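# Refit the band around the carton and corner guard

## Task

Loop the band around the carton again so that it also passes over the corner guard. When you finish, the guard must sit in its proper position and the carton must rest flat.

## Robot and tools

Robot: two arms, left_arm and right_arm, facing each other across a table. Each has a parallel gripper. In the scene frame the origin is the table centre, +z is up and the table top is at z = +0.020 m. left_arm's base is at (+0.044, +0.465, +0.125) and right_arm's at (-0.029, -0.458, +0.137), so left_arm is on the +y side. These names do not match image left and right.

Frames: each arm reports its hand pose, velocities and Hand target in its own base frame. Fixed cameras and the table use the scene frame. Motion offsets use the current Hand target's own axes. The fingers point along the gripper's +x and close along its y. end_effector_position is the point between the fingers, 3 to 4 cm back from the tips. Only the last 1.5 cm of each finger face is flat.

execute_actions(actions, cameras): actions is a list of actions. Each action is up to 15 rows, one row per 1/30 s control step, so one action lasts 0.5 s. A short action repeats its last row to fill the 15 steps. Every row has 14 numbers in [-1, 1], covering both arms even if only one moves. The order is left_arm dx, dy, dz, rx, ry, rz, opening, then right_arm the same seven.
- dx to rz are an offset, not a pose. They are measured from that arm's Hand target as it stood when the action began, along that target's axes.
- Every row in one action counts from that same start. Each new action or call starts from the new Hand target, so a repeated offset moves the arm further.
- Scale: 1.0 = 0.6 m for dx, dy, dz, and 1.0 = 180 degrees for rx, ry, rz, which together form one rotation vector.
- opening is absolute: +1 is fully open (0.080 m) and -1 is fully closed. Empty fingers touch at about -0.78. A full close takes at least about 0.6 s.
- Six zeros for an arm re-requests its Hand target. The opening is always a command: a 0 there sets half open, so resend the current value to keep a gripper as it is.
- cameras lists camera names, or ["all"] or []. An empty actions list returns images and the state.

move(target, speed, blend, opening_speed, grip_force, blocking, cameras): drives each gripper in a straight line.
- target is either one 14-number row laid out as above, or a list of up to 15 such rows. Every row is an offset from the Hand targets at the start of the move; rows do not build on the row before.
- speed is in m/s, 0.002 to 4.3, default 0.25. Turning is limited to twice that number in rad/s. Give one value, or one per target.
- blend, in metres, rounds corners between listed targets. 0 means stop at each one.
- opening_speed is the rate of opening change per second on the -1..1 scale, at least 0.2.
- grip_force is newtons per finger pad, 8 to 34. Give one number or one per arm; it stays until changed.
- blocking=false returns after about 0.5 s while the move continues.
- The whole move is capped at 10 s. It does not avoid obstacles or the other arm.
- Its result adds a "move:" line. done means at rest within 8 mm and 2 degrees of the target. The line can also say off_target, moving, held, fault or blocked (stopped far from its goal by an obstacle). limits=paced means the command was clipped; limits=held means steps were withheld.

Other tools:
- wait(seconds 0 to 10, cameras) lets the scene run.
- stop(cameras) brakes a running move.
- zoom_image(camera, region [x0, y0, x1, y1]) enlarges part of the newest image, at most 504 by 504 pixels. camera is one of cam_high, cam_low, cam_left_wrist or cam_right_wrist; all images are 672x504.
- read_manual(section "licences") only returns licence text.
- finished_scene(scene 1 or 2) ends the scene for good. Call it only once the band, guard and carton stay correct with no robot help.

Reading results:
- Hand target is the last commanded pose after clipping. The gripper often stops short of it; resend the missing distance as an offset.
- grip_measured shows the finger opening on the same -1..1 scale, within about 2 mm. For a firm hold, command about 0.08 below the reading at first contact.
- grip_effort_n is the gripper motor's effort in newtons, negative when closing. It is not the pad force.
- Joint torques and External joint torques hint at contact.
- Motor temperatures appear, with a MOTOR HOT line from 50 °C.
- Calls that run actions also list end_effector_position at some control steps.

Motion cautions:
- Each step, commanded orientation is clipped to within 32 degrees of the measured one. Friction and gravity can leave the gripper low, short or tilted, especially at long reach. Check the pose after each move and correct any tilt.
- Don't route a path near an arm's own base; it can flip the shoulder posture.
- A far target sent in one step can cause an OVER-SPEED FAULT.
- Contact torque at a joint's limit stops that arm for 10 s. Limits in N m: waist 17.8, shoulder 22, elbow 22, wrist pitch 5.8, wrist yaw 5.78, wrist roll 5.42. A carried load counts toward these.
- Holding loads, stretching out or pushing at an unreachable pose heats motors. At 95 °C the arm is held and may lose power.

Things to avoid:
- Any arm-to-arm contact, including one gripper closing on the other's fingers; it can fail the scene.
- Anything ending up off the table, which fails the task.
- Dropped or released moving parts, fast impacts and heavy pressing on fixed objects.
- Strain on the wrist camera cables.
- A blocked arm keeps pushing; pull its target back past the gripper to relieve it.
- Loose objects may get nudged now and then.



Each tool is called after ">>>" as name(argument=value, ...), one argument or row to a line, values as JSON.

## Session

>>> execute_actions(
  actions=[],
)

Scene clock: 0.00 s.
left_arm: end_effector_position=(+0.4284, +0.0384, +0.0866) grip_measured=+1.000 grip_effort_n=n/a end_effector_quat_wxyz=(+0.938, -0.162, +0.191, -0.239) | right_arm: end_effector_position=(+0.3418, +0.1296, +0.2249) grip_measured=+1.000 grip_effort_n=n/a end_effector_quat_wxyz=(+0.944, -0.123, +0.307, +0.009)
Joint positions: left_arm=[0.36 1.901 0.779 0.671 0.869 -0.071 0.08] | right_arm=[0.562 1.329 1.079 -0.476 0.503 0.122 0.08]
Joint velocities: within noise
Joint torques (N m): no reading
External joint torques (N m): no reading
Motor temperatures (°C): left_arm=[26 30 32 28 28 35] | right_arm=[28 29 29 35 29 31]
Heat: left arm: hottest wrist roll 35 °C (+0.0 °C/min); right arm: hottest wrist pitch 35 °C (+0.0 °C/min).
Hand target: left_arm +0.4288, +0.0385, +0.0878; +0.939, -0.161, +0.190, -0.239 | right_arm +0.3419, +0.1296, +0.2262; +0.944, -0.122, +0.305, +0.009
Tool commands: left_gripper/opening=+1.0 right_gripper/opening=+1.0

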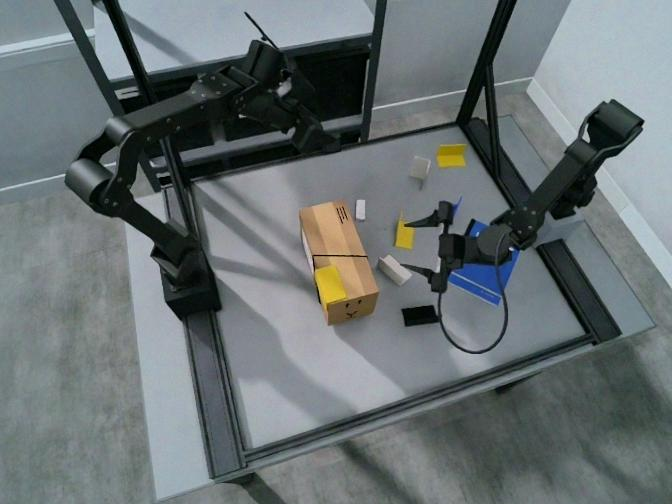

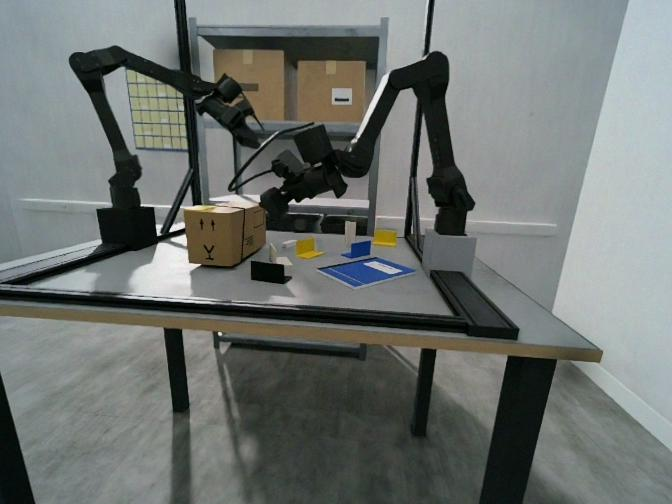

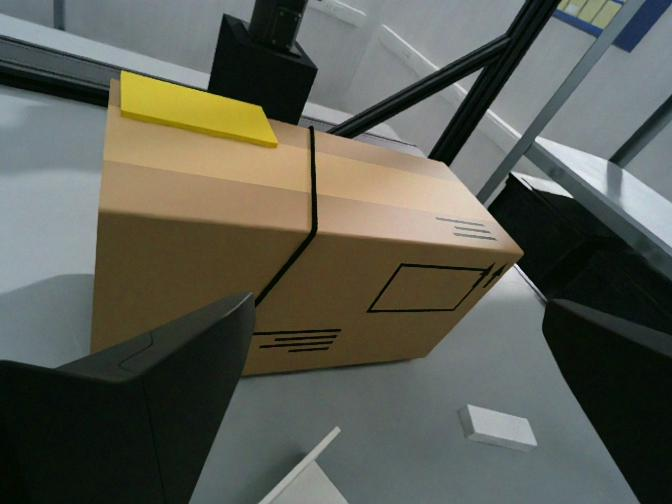

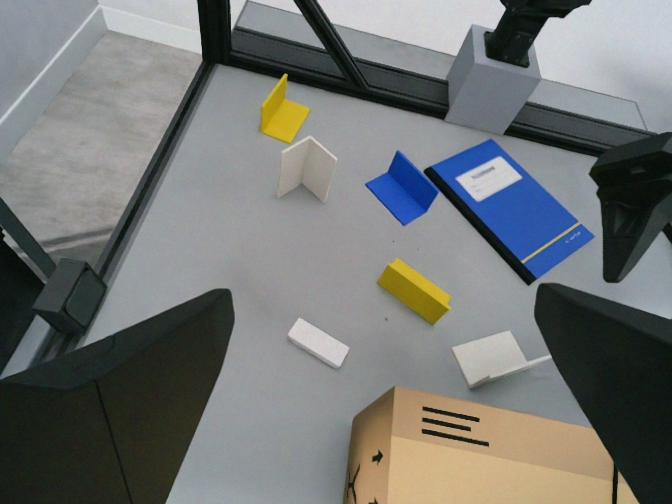

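>>> zoom_image(
  camera="cam_high",
  region=[270, 180, 450, 340],
)

>>> zoom_image(
  camera="cam_left_wrist",
  region=[60, 40, 540, 400],
)

>>> zoom_image(
  camera="cam_low",
  region=[170, 180, 420, 310],
)

>>> zoom_image(
  camera="cam_right_wrist",
  region=[230, 60, 670, 500],
)

Scaled by 2.800 from the camera's 672x504 image, which has a finer 960x720 frame.

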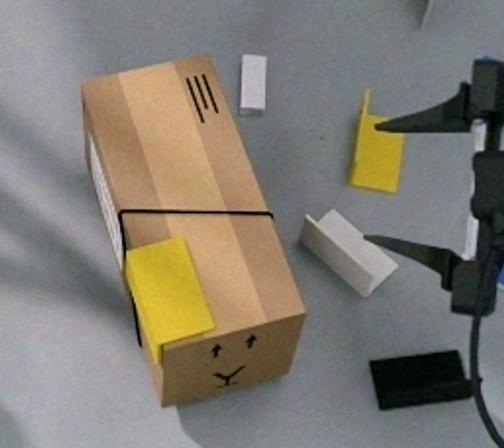

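Scaled by 1.050 from the camera's 672x504 image, which has a finer 960x720 frame.

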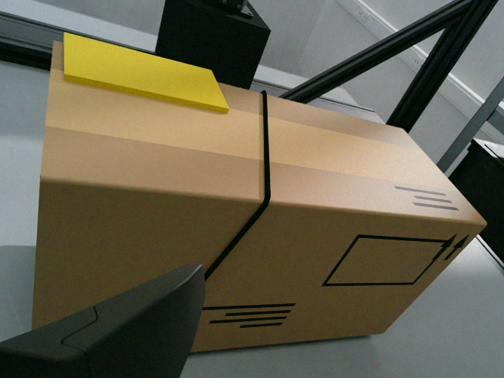

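Scaled by 2.016 from the camera's 672x504 image, which has a finer 960x720 frame.

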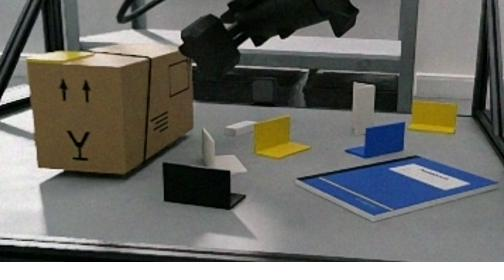

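Scaled by 1.145 from the camera's 672x504 image, which has a finer 960x720 frame.

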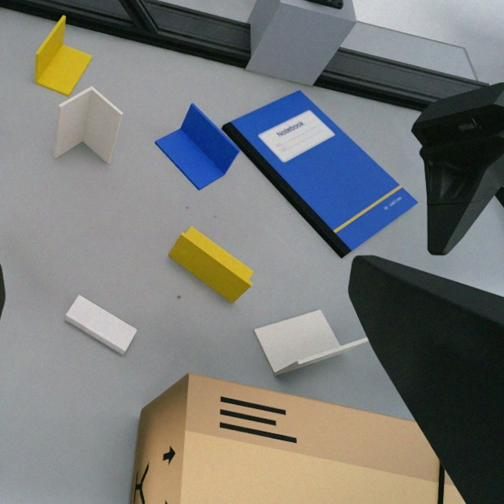

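>>> move(
  target=[0,0,0,0,0,0,1,-0.2843,-0.3403,-0.1503,0.0732,0.0784,0.0278,1],
  cameras=["cam_right_wrist","cam_high"],
)

Scene clock: 4.10 s.
left_arm: end_effector_position=(+0.4284, +0.0384, +0.0866) grip_measured=+1.000 grip_effort_n=-1.6 end_effector_quat_wxyz=(+0.938, -0.162, +0.191, -0.239) | right_arm: end_effector_position=(+0.1693, -0.0795, +0.2978) grip_measured=+1.000 grip_effort_n=2.1 end_effector_quat_wxyz=(+0.905, +0.003, +0.425, -0.002)
Joint positions: left_arm=[0.36 1.901 0.779 0.671 0.869 -0.071 0.08] | right_arm=[-0.826 0.977 1.375 -1.456 -0.488 -0.689 0.08]
Joint torques (N m): left_arm=[-0.16 -7.45 4.54 1.26 0.27 0.05] | right_arm=[-0.14 -0.7 5.67 0.63 -0.47 -0.23]
External joint torques (N m): left_arm=[-0.12 -0.03 -0.37 -0.2 0.05 0.03] | right_arm=[-0.15 0.3 0.37 -0.43 -0.18 -0.23]
Heat: left arm: hottest wrist roll 35 °C (+0.0 °C/min); right arm: hottest wrist pitch 35 °C (+0.0 °C/min).
Hand target: left_arm +0.4288, +0.0385, +0.0878; +0.939, -0.161, +0.190, -0.239 | right_arm +0.1699, -0.0799, +0.3001; +0.906, +0.000, +0.423, +0.000
Off the commanded pose: left_arm 0.001 m, 0 deg | right_arm 0.002 m, 0 deg.
move: done
camera_calibration:
cam_right_wrist: T_world_to_cam=[[-0.00768799, -0.998443, -0.0552487, -0.0522229], [-0.949316, 0.0246491, -0.313354, 0.281876], [0.314228, 0.0500394, -0.948028, 0.309595], [0, 0, 0, 1]] pos_world=[0.169905, -0.0745815, 0.378947]
Images, in order (width x height): cam_high 672x504, cam_right_wrist 672x504.

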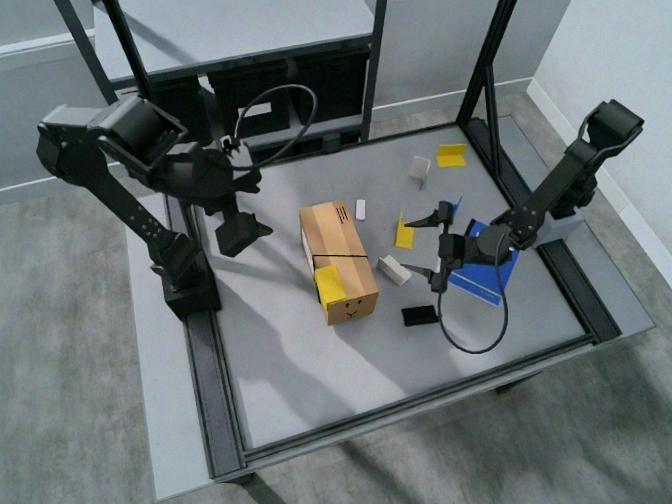

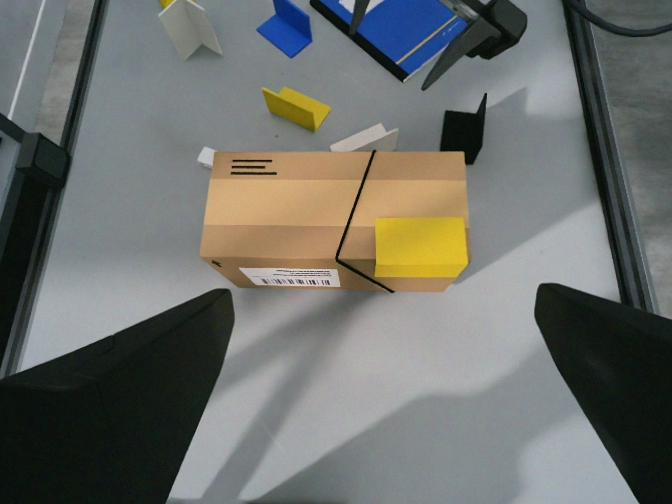

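>>> zoom_image(
  camera="cam_right_wrist",
  region=[310, 140, 490, 300],
)

>>> zoom_image(
  camera="cam_right_wrist",
  region=[190, 130, 500, 310],
)

Scaled by 2.800 from the camera's 672x504 image, which has a finer 960x720 frame.

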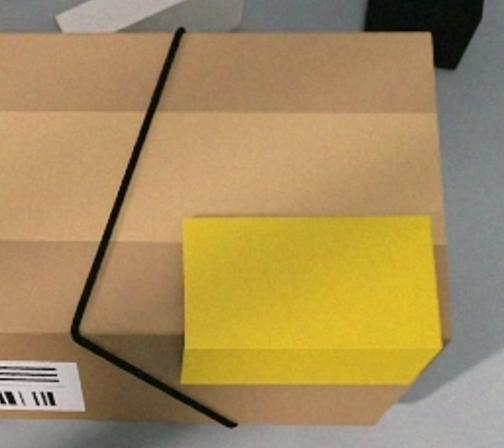

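Scaled by 1.626 from the camera's 672x504 image, which has a finer 960x720 frame.

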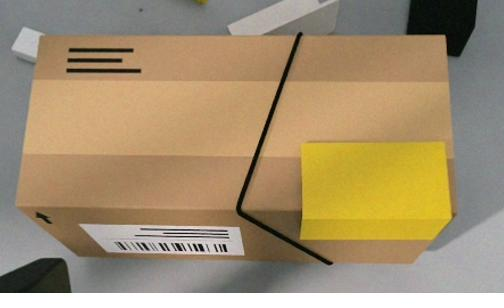

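>>> move(
  target=[0,0,0,0,0,0,1,0.3590,0.0373,-0.0288,0.0972,0.1651,-0.0454,-0.2],
  cameras=["cam_right_wrist","cam_high"],
)

Scene clock: 8.20 s.
left_arm: end_effector_position=(+0.4284, +0.0384, +0.0866) grip_measured=+1.000 grip_effort_n=-1.2 end_effector_quat_wxyz=(+0.938, -0.162, +0.191, -0.239) | right_arm: end_effector_position=(+0.2922, -0.0574, +0.1238) grip_measured=-0.196 grip_effort_n=-16.0 end_effector_quat_wxyz=(+0.755, +0.105, +0.635, -0.125)
Joint positions: left_arm=[0.36 1.901 0.779 0.671 0.869 -0.071 0.08] | right_arm=[-0.181 1.533 1.18 -1.047 0.025 0.146 0.026]
Joint torques (N m): left_arm=[-0.09 -7.53 4.64 1.28 0.23 0.03] | right_arm=[0.28 -4.92 6.22 0.49 0.05 0.18]
External joint torques (N m): left_arm=[-0.09 -0.06 -0.31 -0.18 0.02 0.01] | right_arm=[0.29 0.75 0.3 -0.12 0.03 0.18]
Heat: left arm: hottest wrist roll 35 °C (+0.0 °C/min); right arm: hottest wrist pitch 35 °C (+0.0 °C/min).
Hand target: left_arm +0.4288, +0.0385, +0.0878; +0.939, -0.161, +0.190, -0.239 | right_arm +0.2951, -0.0575, +0.1240; +0.755, +0.107, +0.634, -0.127
Off the commanded pose: left_arm 0.001 m, 0 deg | right_arm 0.003 m, 0 deg.
move: done
camera_calibration:
cam_right_wrist: T_world_to_cam=[[-0.348829, -0.936191, -0.0431865, 0.0628415], [-0.921048, 0.333943, 0.200382, 0.289384], [-0.173174, 0.109676, -0.978766, 0.254512], [0, 0, 0, 1]] pos_world=[0.332532, -0.0657197, 0.193834]
Images, in order (width x height): cam_high 672x504, cam_right_wrist 672x504.

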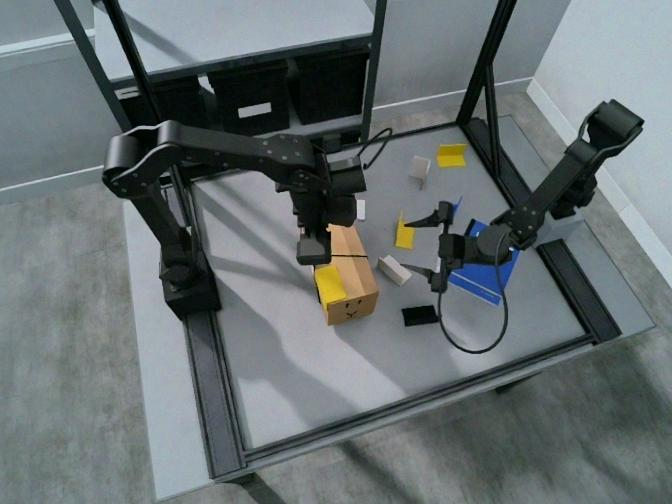

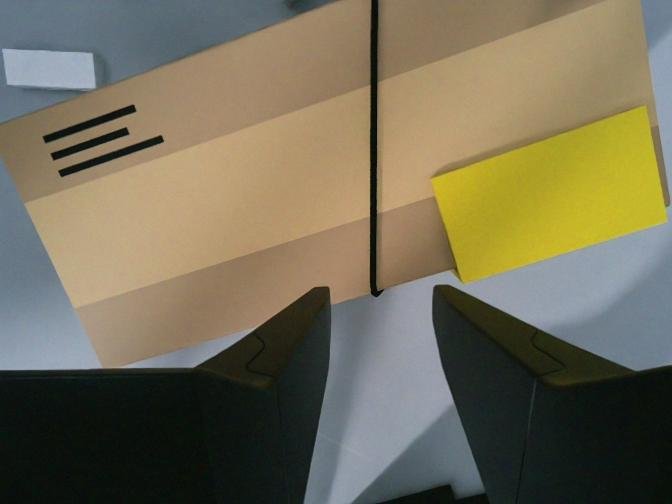

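>>> move(
  target=[0,0,0,0,0,0,1,0.0635,-0.0045,-0.0227,0,0,0,-0.2],
  cameras=["cam_right_wrist","cam_low"],
  speed=0.12,
)

Scene clock: 10.37 s.
left_arm: end_effector_position=(+0.4284, +0.0384, +0.0866) grip_measured=+1.000 grip_effort_n=-1.6 end_effector_quat_wxyz=(+0.938, -0.162, +0.191, -0.239) | right_arm: end_effector_position=(+0.2895, -0.0574, +0.0881) grip_measured=-0.196 grip_effort_n=-16.0 end_effector_quat_wxyz=(+0.759, +0.106, +0.630, -0.126)
Joint positions: left_arm=[0.36 1.901 0.779 0.671 0.869 -0.071 0.08] | right_arm=[-0.183 1.538 1.038 -0.887 0.025 0.146 0.026]
Joint torques (N m): left_arm=[0.02 -7.54 4.71 1.25 0.23 0.06] | right_arm=[-0.12 -5.01 4.44 0.55 0.01 0.01]
External joint torques (N m): left_arm=[-0.01 -0.06 -0.27 -0.22 0.01 0.04] | right_arm=[-0.11 0.59 -1.42 -0.1 -0.01 0.01]
Heat: left arm: hottest wrist roll 35 °C (+0.0 °C/min); right arm: hottest wrist pitch 35 °C (+0.0 °C/min).
Hand target: left_arm +0.4288, +0.0385, +0.0878; +0.939, -0.161, +0.190, -0.239 | right_arm +0.2878, -0.0579, +0.0841; +0.755, +0.107, +0.634, -0.127
Off the commanded pose: left_arm 0.001 m, 0 deg | right_arm 0.004 m, 1 deg.
move: done
camera_calibration:
cam_right_wrist: T_world_to_cam=[[-0.349659, -0.935762, -0.0457037, 0.0609288], [-0.923219, 0.335852, 0.186733, 0.295981], [-0.159388, 0.107487, -0.981347, 0.215231], [0, 0, 0, 1]] pos_world=[0.328865, -0.0655253, 0.158732]
Images, in order (width x height): cam_low 672x504, cam_right_wrist 672x504.

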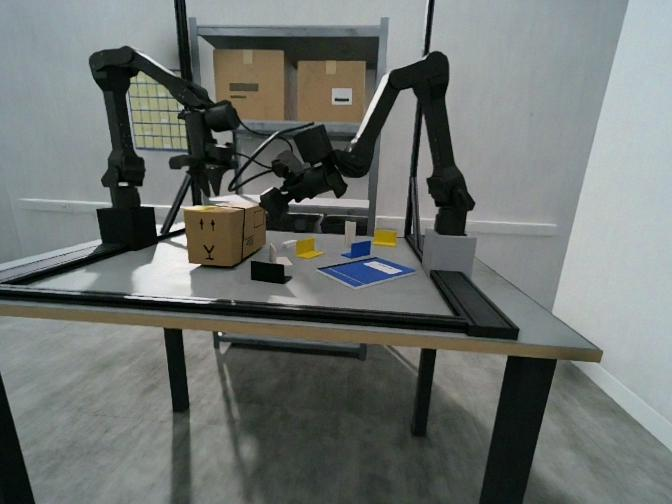

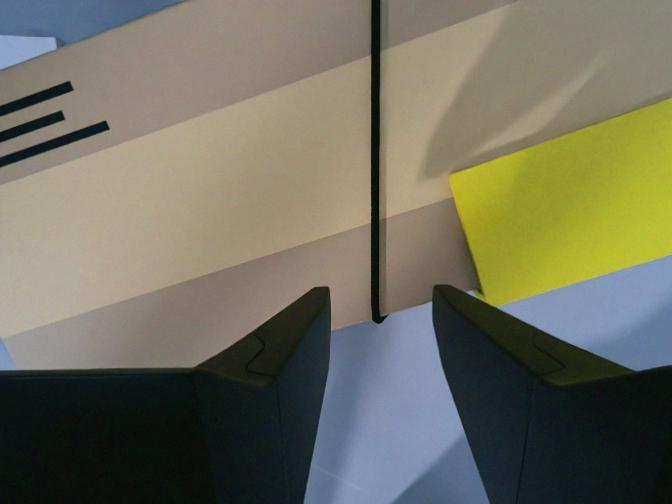

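>>> move(
  target=[0,0,0,0,0,0,1,0.029,-0.0011,-0.0083,0,0,0,-0.2],
  cameras=["cam_right_wrist"],
  speed=0.06,
)

>>> zoom_image(
  camera="cam_right_wrist",
  region=[280, 200, 500, 365],
)

Scene clock: 11.63 s.
left_arm: end_effector_position=(+0.4284, +0.0384, +0.0866) grip_measured=+1.000 grip_effort_n=-1.2 end_effector_quat_wxyz=(+0.938, -0.162, +0.191, -0.239) | right_arm: end_effector_position=(+0.2877, -0.0575, +0.0703) grip_measured=-0.196 grip_effort_n=-16.0 end_effector_quat_wxyz=(+0.760, +0.106, +0.629, -0.127)
Joint positions: left_arm=[0.36 1.901 0.779 0.671 0.869 -0.071 0.08] | right_arm=[-0.184 1.551 0.977 -0.811 0.025 0.146 0.026]
Joint torques (N m): left_arm=[0.04 -7.54 4.58 1.23 0.22 0.02] | right_arm=[-0.13 -4.87 4.36 0.52 0 -0.02]
External joint torques (N m): left_arm=[0 -0.2 -0.28 -0.2 0.01 0.01] | right_arm=[-0.13 0.79 -1.45 -0.14 -0.01 -0.02]
Heat: left arm: hottest wrist roll 35 °C (+0.0 °C/min); right arm: hottest wrist pitch 35 °C (+0.0 °C/min).
Hand target: left_arm +0.4288, +0.0385, +0.0878; +0.939, -0.161, +0.190, -0.239 | right_arm +0.2858, -0.0579, +0.0661; +0.755, +0.107, +0.634, -0.127
Off the commanded pose: left_arm 0.001 m, 0 deg | right_arm 0.005 m, 1 deg.
move: done
camera_calibration:
cam_right_wrist: T_world_to_cam=[[-0.350988, -0.935255, -0.0458952, 0.0597638], [-0.922938, 0.337259, 0.185586, 0.297762], [-0.158091, 0.107497, -0.981556, 0.197186], [0, 0, 0, 1]] pos_world=[0.326966, -0.0657254, 0.141031]
Images, in order (width x height): cam_right_wrist 672x504.

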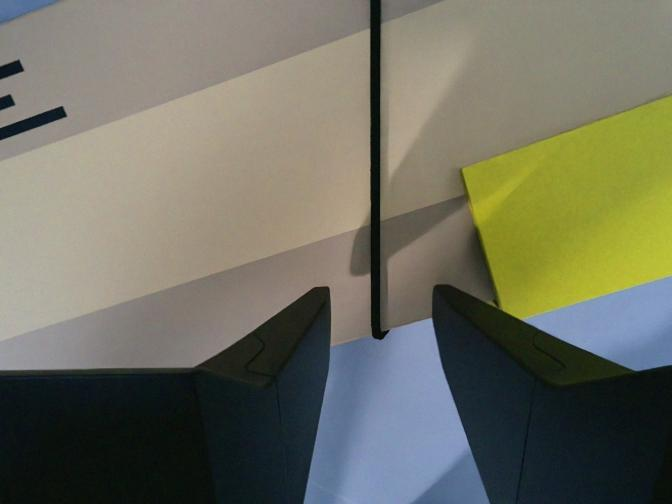

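Scaled by 2.291 from the camera's 672x504 image, which has a finer 960x720 frame.

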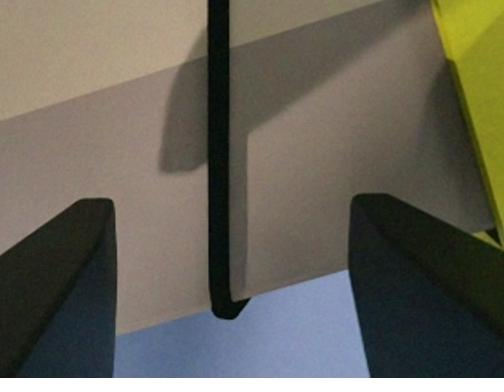

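>>> move(
  target=[0,0,0,0,0,0,1,0.0148,0,-0.0026,0,0,0,-0.2],
  cameras=["cam_right_wrist"],
  speed=0.03,
)

>>> zoom_image(
  camera="cam_right_wrist",
  region=[280, 200, 500, 365],
)

Scene clock: 12.67 s.
left_arm: end_effector_position=(+0.4284, +0.0384, +0.0866) grip_measured=+1.000 grip_effort_n=-1.6 end_effector_quat_wxyz=(+0.938, -0.162, +0.191, -0.239) | right_arm: end_effector_position=(+0.2878, -0.0575, +0.0627) grip_measured=-0.196 grip_effort_n=-16.0 end_effector_quat_wxyz=(+0.760, +0.106, +0.629, -0.127)
Joint positions: left_arm=[0.36 1.901 0.779 0.671 0.869 -0.071 0.08] | right_arm=[-0.184 1.561 0.955 -0.777 0.025 0.146 0.026]
Joint torques (N m): left_arm=[-0.05 -7.38 4.62 1.23 0.24 0] | right_arm=[-0.15 -4.24 4.07 0.83 0 -0.02]
External joint torques (N m): left_arm=[-0.02 -0.01 -0.26 -0.2 0.02 -0.02] | right_arm=[-0.16 1.36 -1.58 0.19 -0.01 -0.02]
Heat: left arm: hottest wrist roll 35 °C (+0.0 °C/min); right arm: hottest wrist pitch 35 °C (+0.0 °C/min).
Hand target: left_arm +0.4288, +0.0385, +0.0878; +0.939, -0.161, +0.190, -0.239 | right_arm +0.2859, -0.0579, +0.0571; +0.755, +0.107, +0.634, -0.127
Off the commanded pose: left_arm 0.001 m, 0 deg | right_arm 0.006 m, 1 deg.
move: done
camera_calibration:
cam_right_wrist: T_world_to_cam=[[-0.350992, -0.935244, -0.0460866, 0.0594429], [-0.923124, 0.337352, 0.184485, 0.299389], [-0.156991, 0.107296, -0.981754, 0.18938], [0, 0, 0, 1]] pos_world=[0.326969, -0.0657259, 0.133431]
Images, in order (width x height): cam_right_wrist 672x504.

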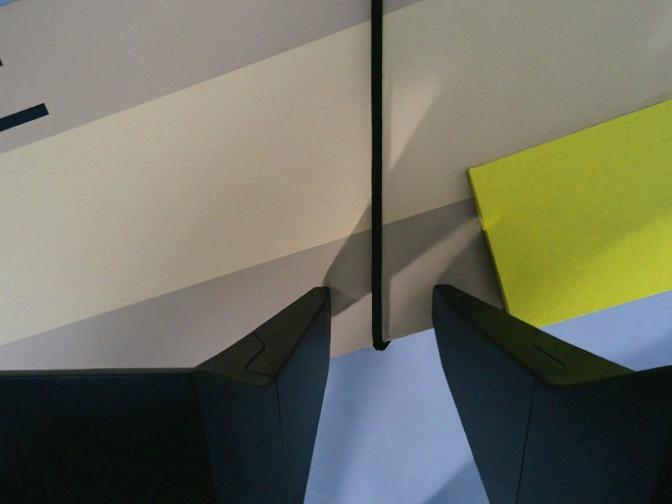

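Scaled by 2.291 from the camera's 672x504 image, which has a finer 960x720 frame.

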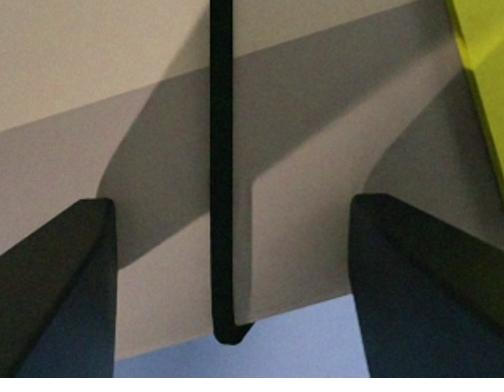

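>>> move(
  target=[0,0,0,0,0,0,1,0,0,0,0,0,0,-0.98],
  cameras=["cam_right_wrist"],
  opening_speed=0.8,
)

>>> zoom_image(
  camera="cam_right_wrist",
  region=[280, 200, 500, 365],
)

Scene clock: 14.00 s.
left_arm: end_effector_position=(+0.4284, +0.0384, +0.0866) grip_measured=+1.000 grip_effort_n=-1.2 end_effector_quat_wxyz=(+0.938, -0.162, +0.191, -0.239) | right_arm: end_effector_position=(+0.2890, -0.0577, +0.0630) grip_measured=-0.771 grip_effort_n=-30.0 end_effector_quat_wxyz=(+0.762, +0.106, +0.626, -0.127)
Joint positions: left_arm=[0.36 1.901 0.779 0.671 0.869 -0.071 0.08] | right_arm=[-0.184 1.561 0.955 -0.772 0.025 0.146 0]
Joint torques (N m): left_arm=[-0.05 -7.49 4.76 1.26 0.26 0.04] | right_arm=[-0.12 -4.54 4.07 0.48 0 -0.03]
External joint torques (N m): left_arm=[-0.07 -0.07 -0.17 -0.19 0.05 0.01] | right_arm=[-0.12 1.13 -1.7 -0.2 -0.02 -0.03]
Heat: left arm: hottest wrist roll 35 °C (+0.0 °C/min); right arm: hottest wrist pitch 36 °C (+4.3 °C/min).
Hand target: left_arm +0.4288, +0.0385, +0.0878; +0.939, -0.161, +0.190, -0.239 | right_arm +0.2859, -0.0579, +0.0571; +0.755, +0.107, +0.634, -0.127
Off the commanded pose: left_arm 0.001 m, 0 deg | right_arm 0.007 m, 1 deg.
move: done
camera_calibration:
cam_right_wrist: T_world_to_cam=[[-0.350746, -0.935286, -0.0470975, 0.0597076], [-0.924135, 0.337551, 0.178982, 0.301164], [-0.151501, 0.106301, -0.982724, 0.188274], [0, 0, 0, 1]] pos_world=[0.327782, -0.0658284, 0.13393]
Images, in order (width x height): cam_right_wrist 672x504.

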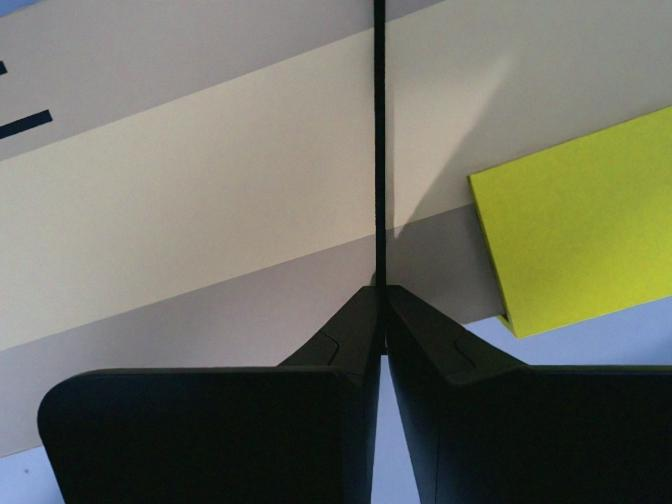

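Scaled by 2.291 from the camera's 672x504 image, which has a finer 960x720 frame.

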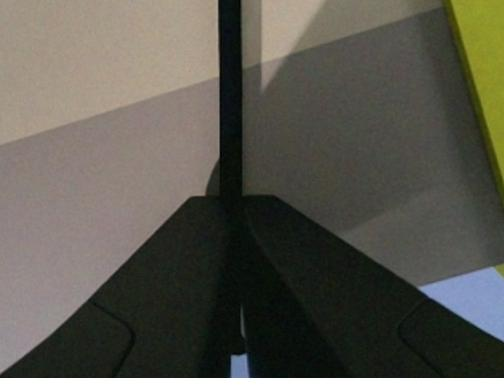

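>>> move(
  target=[0,0,0,0,0,0,1,-0.0295,0,0.0052,0,0,0,-0.98],
  cameras=["cam_right_wrist"],
  speed=0.05,
)

>>> zoom_image(
  camera="cam_right_wrist",
  region=[280, 200, 500, 365],
)

Scene clock: 15.07 s.
left_arm: end_effector_position=(+0.4284, +0.0384, +0.0866) grip_measured=+1.000 grip_effort_n=-1.6 end_effector_quat_wxyz=(+0.938, -0.162, +0.191, -0.239) | right_arm: end_effector_position=(+0.2840, -0.0576, +0.0690) grip_measured=-0.772 grip_effort_n=-28.1 end_effector_quat_wxyz=(+0.750, +0.106, +0.640, -0.128)
Joint positions: left_arm=[0.36 1.901 0.779 0.671 0.869 -0.071 0.08] | right_arm=[-0.186 1.561 0.986 -0.838 0.027 0.146 0]
Joint torques (N m): left_arm=[0.13 -7.44 4.63 1.26 0.19 0.02] | right_arm=[-0.07 -7.37 6.02 -0.06 -0.05 -0.02]
External joint torques (N m): left_arm=[0.05 -0.03 -0.3 -0.19 -0.01 0] | right_arm=[-0.07 -1.69 0.29 -0.67 -0.07 -0.02]
Heat: left arm: hottest wrist roll 35 °C (+0.0 °C/min); right arm: hottest wrist pitch 35 °C (+0.0 °C/min).
Hand target: left_arm +0.4288, +0.0385, +0.0878; +0.939, -0.161, +0.190, -0.239 | right_arm +0.2859, -0.0579, +0.0751; +0.755, +0.107, +0.634, -0.127
Off the commanded pose: left_arm 0.001 m, 0 deg | right_arm 0.006 m, 1 deg.
move: done
camera_calibration:
cam_right_wrist: T_world_to_cam=[[-0.354281, -0.934307, -0.0394355, 0.0588433], [-0.91652, 0.338545, 0.213023, 0.291043], [-0.185679, 0.111614, -0.976251, 0.203038], [0, 0, 0, 1]] pos_world=[0.325294, -0.0662152, 0.138538]
Images, in order (width x height): cam_right_wrist 672x504.

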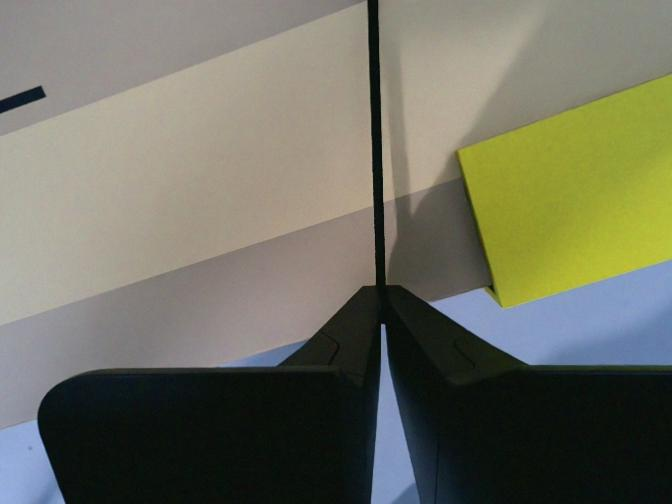

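Scaled by 2.291 from the camera's 672x504 image, which has a finer 960x720 frame.

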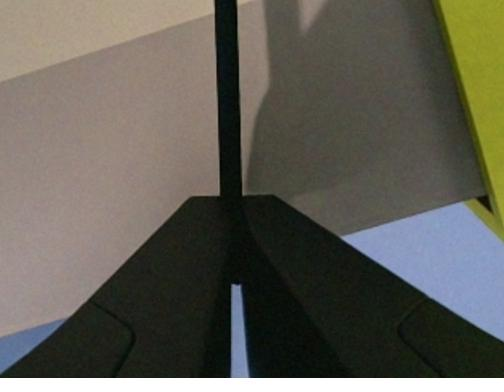

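>>> move(
  target=[0,0,0,0,0,0,1,-0.0249,-0.0104,-0.0260,0,0,0,-0.98],
  cameras=["cam_right_wrist","cam_low"],
  speed=0.05,
)

>>> zoom_image(
  camera="cam_right_wrist",
  region=[280, 200, 500, 365],
)

>>> zoom_image(
  camera="cam_low",
  region=[160, 130, 360, 290],
)

Scene clock: 17.00 s.
left_arm: end_effector_position=(+0.4284, +0.0384, +0.0866) grip_measured=+1.000 grip_effort_n=-0.7 end_effector_quat_wxyz=(+0.938, -0.162, +0.191, -0.239) | right_arm: end_effector_position=(+0.2691, -0.0582, +0.0865) grip_measured=-0.774 grip_effort_n=-16.0 end_effector_quat_wxyz=(+0.755, +0.107, +0.634, -0.130)
Joint positions: left_arm=[0.36 1.901 0.779 0.671 0.869 -0.071 0.08] | right_arm=[-0.198 1.473 0.973 -0.899 0.027 0.136 0]
Joint torques (N m): left_arm=[-0.09 -7.53 4.51 1.26 0.26 -0.02] | right_arm=[-0.12 -6.41 4.39 0.26 -0.11 -0.17]
External joint torques (N m): left_arm=[-0.1 -0.19 -0.36 -0.17 0.05 -0.04] | right_arm=[-0.14 -1.28 -1.44 -0.36 -0.13 -0.17]
Heat: left arm: hottest wrist roll 35 °C (+0.0 °C/min); right arm: hottest wrist pitch 35 °C (+0.0 °C/min).
Hand target: left_arm +0.4288, +0.0385, +0.0878; +0.939, -0.161, +0.190, -0.239 | right_arm +0.2669, -0.0579, +0.0871; +0.756, +0.107, +0.634, -0.127
Off the commanded pose: left_arm 0.001 m, 0 deg | right_arm 0.002 m, 0 deg.
move: done
camera_calibration:
cam_right_wrist: T_world_to_cam=[[-0.356678, -0.933355, -0.0403731, 0.0544689], [-0.918336, 0.342346, 0.19864, 0.275759], [-0.17158, 0.107926, -0.979241, 0.21365], [0, 0, 0, 1]] pos_world=[0.309325, -0.0666247, 0.156637]
Images, in order (width x height): cam_low 672x504, cam_right_wrist 672x504.

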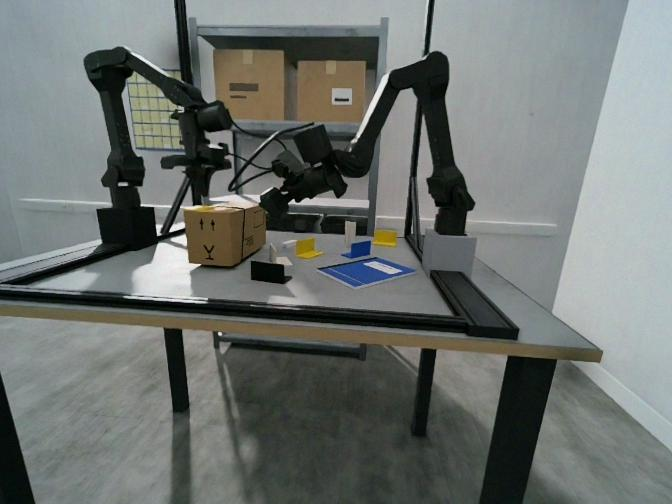

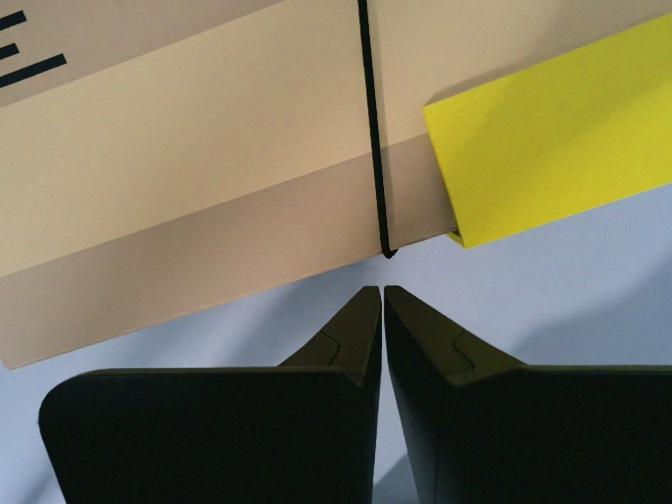

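Scaled by 2.291 from the camera's 672x504 image, which has a finer 960x720 frame.

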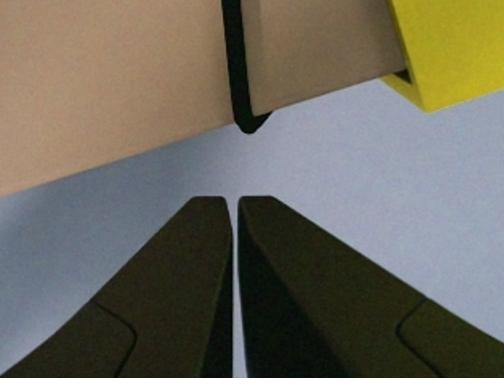

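Scaled by 2.520 from the camera's 672x504 image, which has a finer 960x720 frame.

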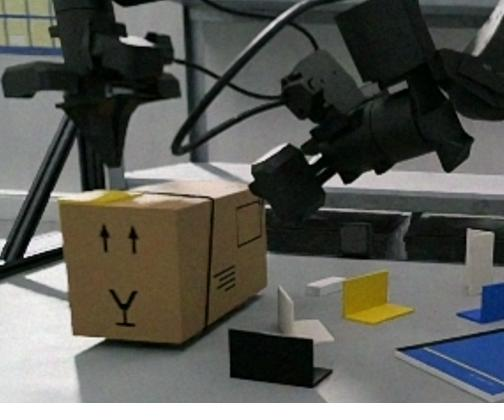

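>>> move(
  target=[0,0,0,0,0,0,1,0.0238,-0.0073,0.035,-0.0350,0.0666,0.0024,-0.4],
  cameras=["cam_right_wrist"],
  speed=0.08,
)

>>> zoom_image(
  camera="cam_right_wrist",
  region=[280, 200, 500, 365],
)

Scene clock: 21.37 s.
left_arm: end_effector_position=(+0.4284, +0.0384, +0.0866) grip_measured=+1.000 grip_effort_n=-0.7 end_effector_quat_wxyz=(+0.938, -0.162, +0.191, -0.239) | right_arm: end_effector_position=(+0.2855, -0.0690, +0.0774) grip_measured=-0.404 grip_effort_n=19.8 end_effector_quat_wxyz=(+0.691, +0.080, +0.714, -0.080)
Joint positions: left_arm=[0.36 1.901 0.779 0.671 0.869 -0.071 0.08] | right_arm=[-0.235 1.715 1.197 -1.084 0.004 -0.008 0.017]
Joint torques (N m): left_arm=[0.02 -7.5 4.64 1.23 0.21 0.05] | right_arm=[-0.15 -5.83 5.73 -0.03 -0.14 -0.19]
External joint torques (N m): left_arm=[0 -0.08 -0.28 -0.23 0 0.02] | right_arm=[-0.13 0.72 0.28 -0.31 -0.14 -0.19]
Heat: left arm: hottest wrist roll 35 °C (+0.0 °C/min); right arm: hottest wrist pitch 35 °C (+0.0 °C/min).
Hand target: left_arm +0.4288, +0.0385, +0.0878; +0.939, -0.161, +0.190, -0.239 | right_arm +0.2872, -0.0696, +0.0767; +0.690, +0.080, +0.715, -0.078
Off the commanded pose: left_arm 0.001 m, 0 deg | right_arm 0.002 m, 0 deg.
move: done
camera_calibration:
cam_right_wrist: T_world_to_cam=[[-0.259807, -0.965105, -0.0327558, 0.0194062], [-0.890815, 0.226438, 0.393922, 0.265306], [-0.372759, 0.131523, -0.91856, 0.263093], [0, 0, 0, 1]] pos_world=[0.339451, -0.0759492, 0.137793]
Images, in order (width x height): cam_right_wrist 672x504.

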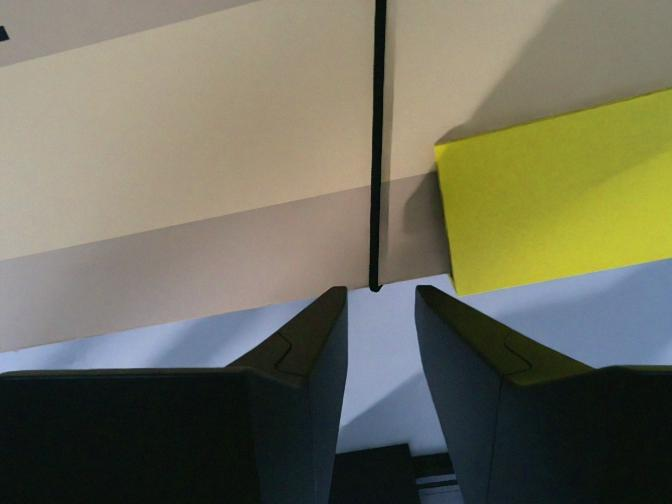

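Scaled by 2.291 from the camera's 672x504 image, which has a finer 960x720 frame.

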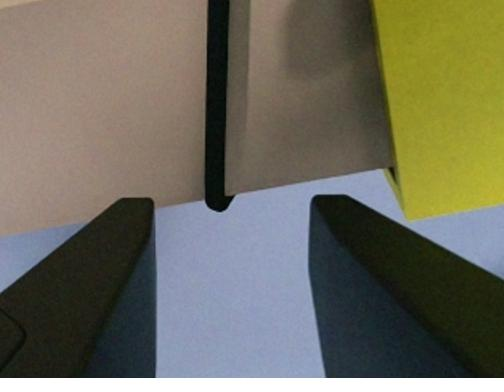

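>>> move(
  target=[0,0,0,0,0,0,1,0.0282,0.0003,0.006,0,0,0,-0.4],
  cameras=["cam_right_wrist"],
  speed=0.05,
)

>>> zoom_image(
  camera="cam_right_wrist",
  region=[280, 200, 500, 365],
)

Scene clock: 22.63 s.
left_arm: end_effector_position=(+0.4284, +0.0384, +0.0866) grip_measured=+1.000 grip_effort_n=-1.2 end_effector_quat_wxyz=(+0.938, -0.162, +0.191, -0.239) | right_arm: end_effector_position=(+0.2920, -0.0706, +0.0640) grip_measured=-0.404 grip_effort_n=19.8 end_effector_quat_wxyz=(+0.695, +0.079, +0.710, -0.081)
Joint positions: left_arm=[0.36 1.901 0.779 0.671 0.869 -0.071 0.08] | right_arm=[-0.235 1.747 1.178 -1.023 0.004 -0.008 0.017]
Joint torques (N m): left_arm=[0.01 -7.52 4.6 1.29 0.21 0.04] | right_arm=[-0.07 -5.97 4.11 0.24 -0.14 -0.16]
External joint torques (N m): left_arm=[0.04 -0.07 -0.34 -0.17 0 0.01] | right_arm=[-0.12 0.78 -1.31 -0.07 -0.13 -0.16]
Heat: left arm: hottest wrist roll 35 °C (+0.0 °C/min); right arm: hottest wrist pitch 35 °C (+0.0 °C/min).
Hand target: left_arm +0.4288, +0.0385, +0.0878; +0.939, -0.161, +0.190, -0.239 | right_arm +0.2902, -0.0701, +0.0596; +0.690, +0.080, +0.715, -0.078
Off the commanded pose: left_arm 0.001 m, 0 deg | right_arm 0.005 m, 1 deg.
move: done
camera_calibration:
cam_right_wrist: T_world_to_cam=[[-0.259557, -0.965164, -0.0330078, 0.0191064], [-0.894683, 0.227454, 0.384457, 0.278582], [-0.363556, 0.12932, -0.922553, 0.250782], [0, 0, 0, 1]] pos_world=[0.345375, -0.0773549, 0.124888]
Images, in order (width x height): cam_right_wrist 672x504.

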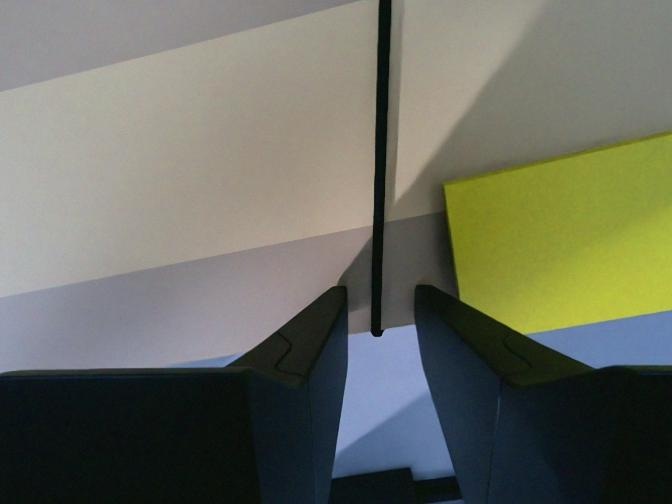

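Scaled by 2.291 from the camera's 672x504 image, which has a finer 960x720 frame.

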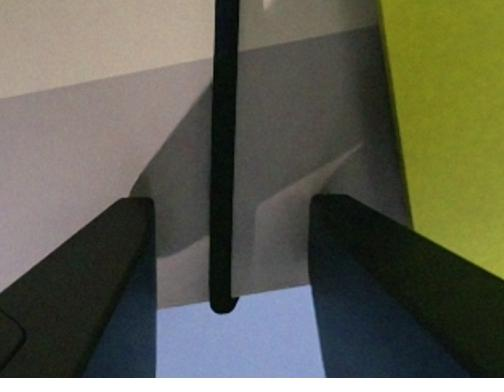

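>>> move(
  target=[0,0,0,0,0,0,1,0.0085,0,-0.0047,0,0,0,-0.4],
  cameras=["cam_right_wrist"],
  speed=0.03,
)

>>> zoom_image(
  camera="cam_right_wrist",
  region=[280, 200, 500, 365],
)

Scene clock: 23.63 s.
left_arm: end_effector_position=(+0.4284, +0.0384, +0.0866) grip_measured=+1.000 grip_effort_n=-1.2 end_effector_quat_wxyz=(+0.938, -0.162, +0.191, -0.239) | right_arm: end_effector_position=(+0.2911, -0.0703, +0.0619) grip_measured=-0.404 grip_effort_n=18.8 end_effector_quat_wxyz=(+0.697, +0.079, +0.708, -0.081)
Joint positions: left_arm=[0.36 1.901 0.779 0.671 0.869 -0.071 0.08] | right_arm=[-0.235 1.742 1.164 -1.008 0.004 -0.008 0.017]
Joint torques (N m): left_arm=[0.04 -7.51 4.6 1.26 0.23 0.04] | right_arm=[-0.1 -5.69 3.04 0.7 -0.14 -0.16]
External joint torques (N m): left_arm=[0.04 -0.07 -0.35 -0.2 0.02 0.02] | right_arm=[-0.12 1.01 -2.35 0.39 -0.14 -0.16]
Heat: left arm: hottest wrist roll 35 °C (+0.0 °C/min); right arm: hottest wrist pitch 35 °C (+0.0 °C/min).
Hand target: left_arm +0.4288, +0.0385, +0.0878; +0.939, -0.161, +0.190, -0.239 | right_arm +0.2874, -0.0694, +0.0546; +0.690, +0.080, +0.715, -0.078
Off the commanded pose: left_arm 0.001 m, 0 deg | right_arm 0.008 m, 1 deg.
move: done
camera_calibration:
cam_right_wrist: T_world_to_cam=[[-0.259355, -0.965199, -0.0335575, 0.0190186], [-0.896713, 0.227758, 0.379515, 0.279513], [-0.358664, 0.128521, -0.924577, 0.24706], [0, 0, 0, 1]] pos_world=[0.344187, -0.077057, 0.122985]
Images, in order (width x height): cam_right_wrist 672x504.

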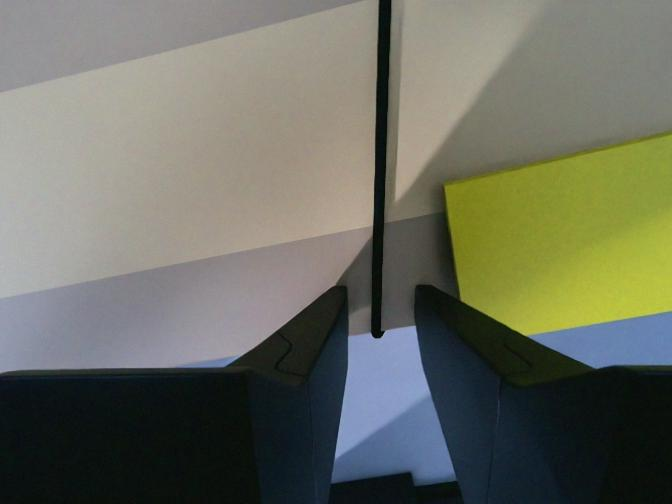

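Scaled by 2.291 from the camera's 672x504 image, which has a finer 960x720 frame.

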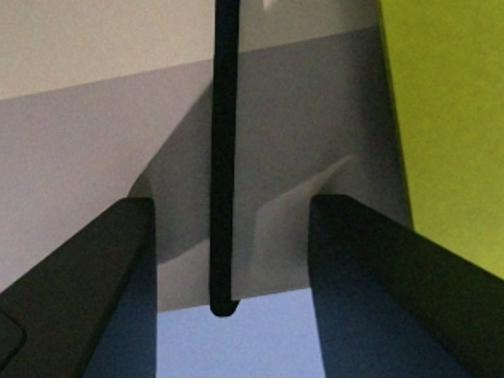

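>>> move(
  target=[0,0,0,0,0,0,1,0,0,0,0,0,0,-1],
  cameras=["cam_right_wrist"],
  opening_speed=0.5,
)

>>> zoom_image(
  camera="cam_right_wrist",
  region=[280, 200, 500, 365],
)

Scene clock: 25.27 s.
left_arm: end_effector_position=(+0.4284, +0.0384, +0.0866) grip_measured=+1.000 grip_effort_n=-0.7 end_effector_quat_wxyz=(+0.938, -0.162, +0.191, -0.239) | right_arm: end_effector_position=(+0.2922, -0.0701, +0.0618) grip_measured=-0.770 grip_effort_n=-35.1 end_effector_quat_wxyz=(+0.699, +0.080, +0.706, -0.080)
Joint positions: left_arm=[0.36 1.901 0.779 0.671 0.869 -0.071 0.08] | right_arm=[-0.235 1.742 1.164 -1.004 0.001 -0.008 0]
Joint torques (N m): left_arm=[-0.08 -7.61 4.64 1.23 0.22 0.02] | right_arm=[-0.09 -5.79 3.02 0.38 -0.04 -0.16]
External joint torques (N m): left_arm=[-0.17 -0.2 -0.29 -0.22 0.02 0] | right_arm=[-0.12 0.96 -2.42 0.05 -0.03 -0.16]
Heat: left arm: hottest wrist roll 35 °C (+0.0 °C/min); right arm: hottest wrist pitch 35 °C (+0.0 °C/min).
Hand target: left_arm +0.4288, +0.0385, +0.0878; +0.939, -0.161, +0.190, -0.239 | right_arm +0.2874, -0.0694, +0.0546; +0.690, +0.080, +0.715, -0.078
Off the commanded pose: left_arm 0.001 m, 0 deg | right_arm 0.009 m, 1 deg.
move: off_target (right_arm)
camera_calibration:
cam_right_wrist: T_world_to_cam=[[-0.259178, -0.965129, -0.0367739, 0.0196549], [-0.898658, 0.227026, 0.375331, 0.281147], [-0.353894, 0.130324, -0.926161, 0.246263], [0, 0, 0, 1]] pos_world=[0.3449, -0.0769523, 0.123279]
Images, in order (width x height): cam_right_wrist 672x504.

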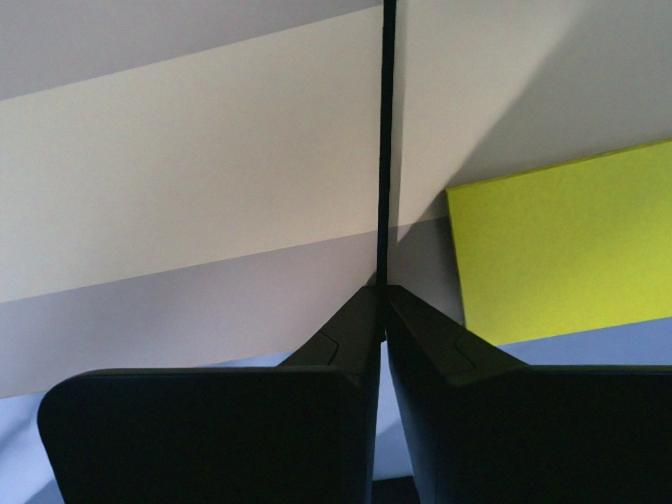

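Scaled by 2.291 from the camera's 672x504 image, which has a finer 960x720 frame.

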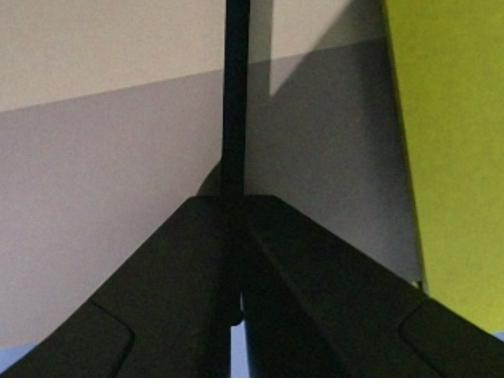

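>>> move(
  target=[0,0,0,0,0,0,1,-0.0257,-0.0038,-0.0023,0,0,0,-1],
  cameras=["cam_right_wrist"],
  speed=0.03,
)

>>> zoom_image(
  camera="cam_right_wrist",
  region=[280, 200, 500, 365],
)

Scene clock: 26.33 s.
left_arm: end_effector_position=(+0.4284, +0.0384, +0.0866) grip_measured=+1.000 grip_effort_n=-1.6 end_effector_quat_wxyz=(+0.938, -0.162, +0.191, -0.239) | right_arm: end_effector_position=(+0.2865, -0.0712, +0.0658) grip_measured=-0.771 grip_effort_n=-30.0 end_effector_quat_wxyz=(+0.688, +0.082, +0.716, -0.079)
Joint positions: left_arm=[0.36 1.901 0.779 0.671 0.869 -0.071 0.08] | right_arm=[-0.243 1.741 1.178 -1.048 0.001 -0.015 0]
Joint torques (N m): left_arm=[-0.02 -7.51 4.59 1.27 0.23 0.05] | right_arm=[-0.06 -8.17 5.22 -0.63 -0.02 -0.18]
External joint torques (N m): left_arm=[-0.03 -0.19 -0.26 -0.16 0.02 0.03] | right_arm=[-0.13 -1.51 -0.17 -0.91 -0.01 -0.18]
Heat: left arm: hottest wrist roll 35 °C (+0.0 °C/min); right arm: hottest wrist pitch 35 °C (+0.0 °C/min).
Hand target: left_arm +0.4288, +0.0385, +0.0878; +0.939, -0.161, +0.190, -0.239 | right_arm +0.2860, -0.0715, +0.0700; +0.690, +0.080, +0.715, -0.078
Off the commanded pose: left_arm 0.001 m, 0 deg | right_arm 0.004 m, 0 deg.
move: done
camera_calibration:
cam_right_wrist: T_world_to_cam=[[-0.260938, -0.964674, -0.0362687, 0.0178569], [-0.887709, 0.225018, 0.401671, 0.269811], [-0.37932, 0.137007, -0.915066, 0.255086], [0, 0, 0, 1]] pos_world=[0.340932, -0.078435, 0.125693]
Images, in order (width x height): cam_right_wrist 672x504.

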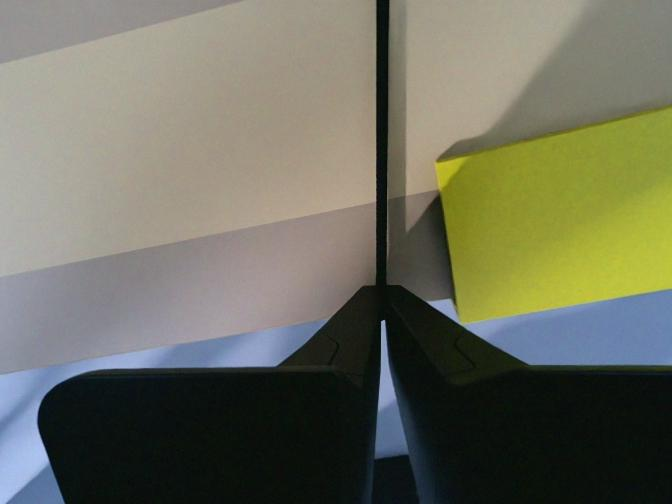

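Scaled by 2.291 from the camera's 672x504 image, which has a finer 960x720 frame.

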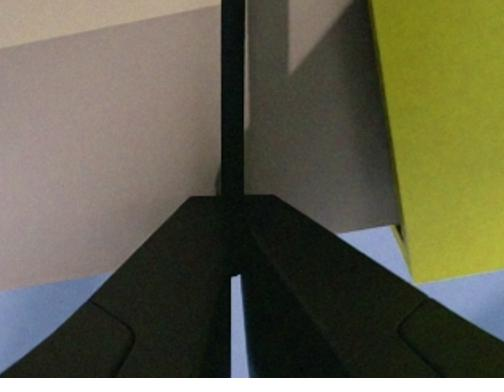

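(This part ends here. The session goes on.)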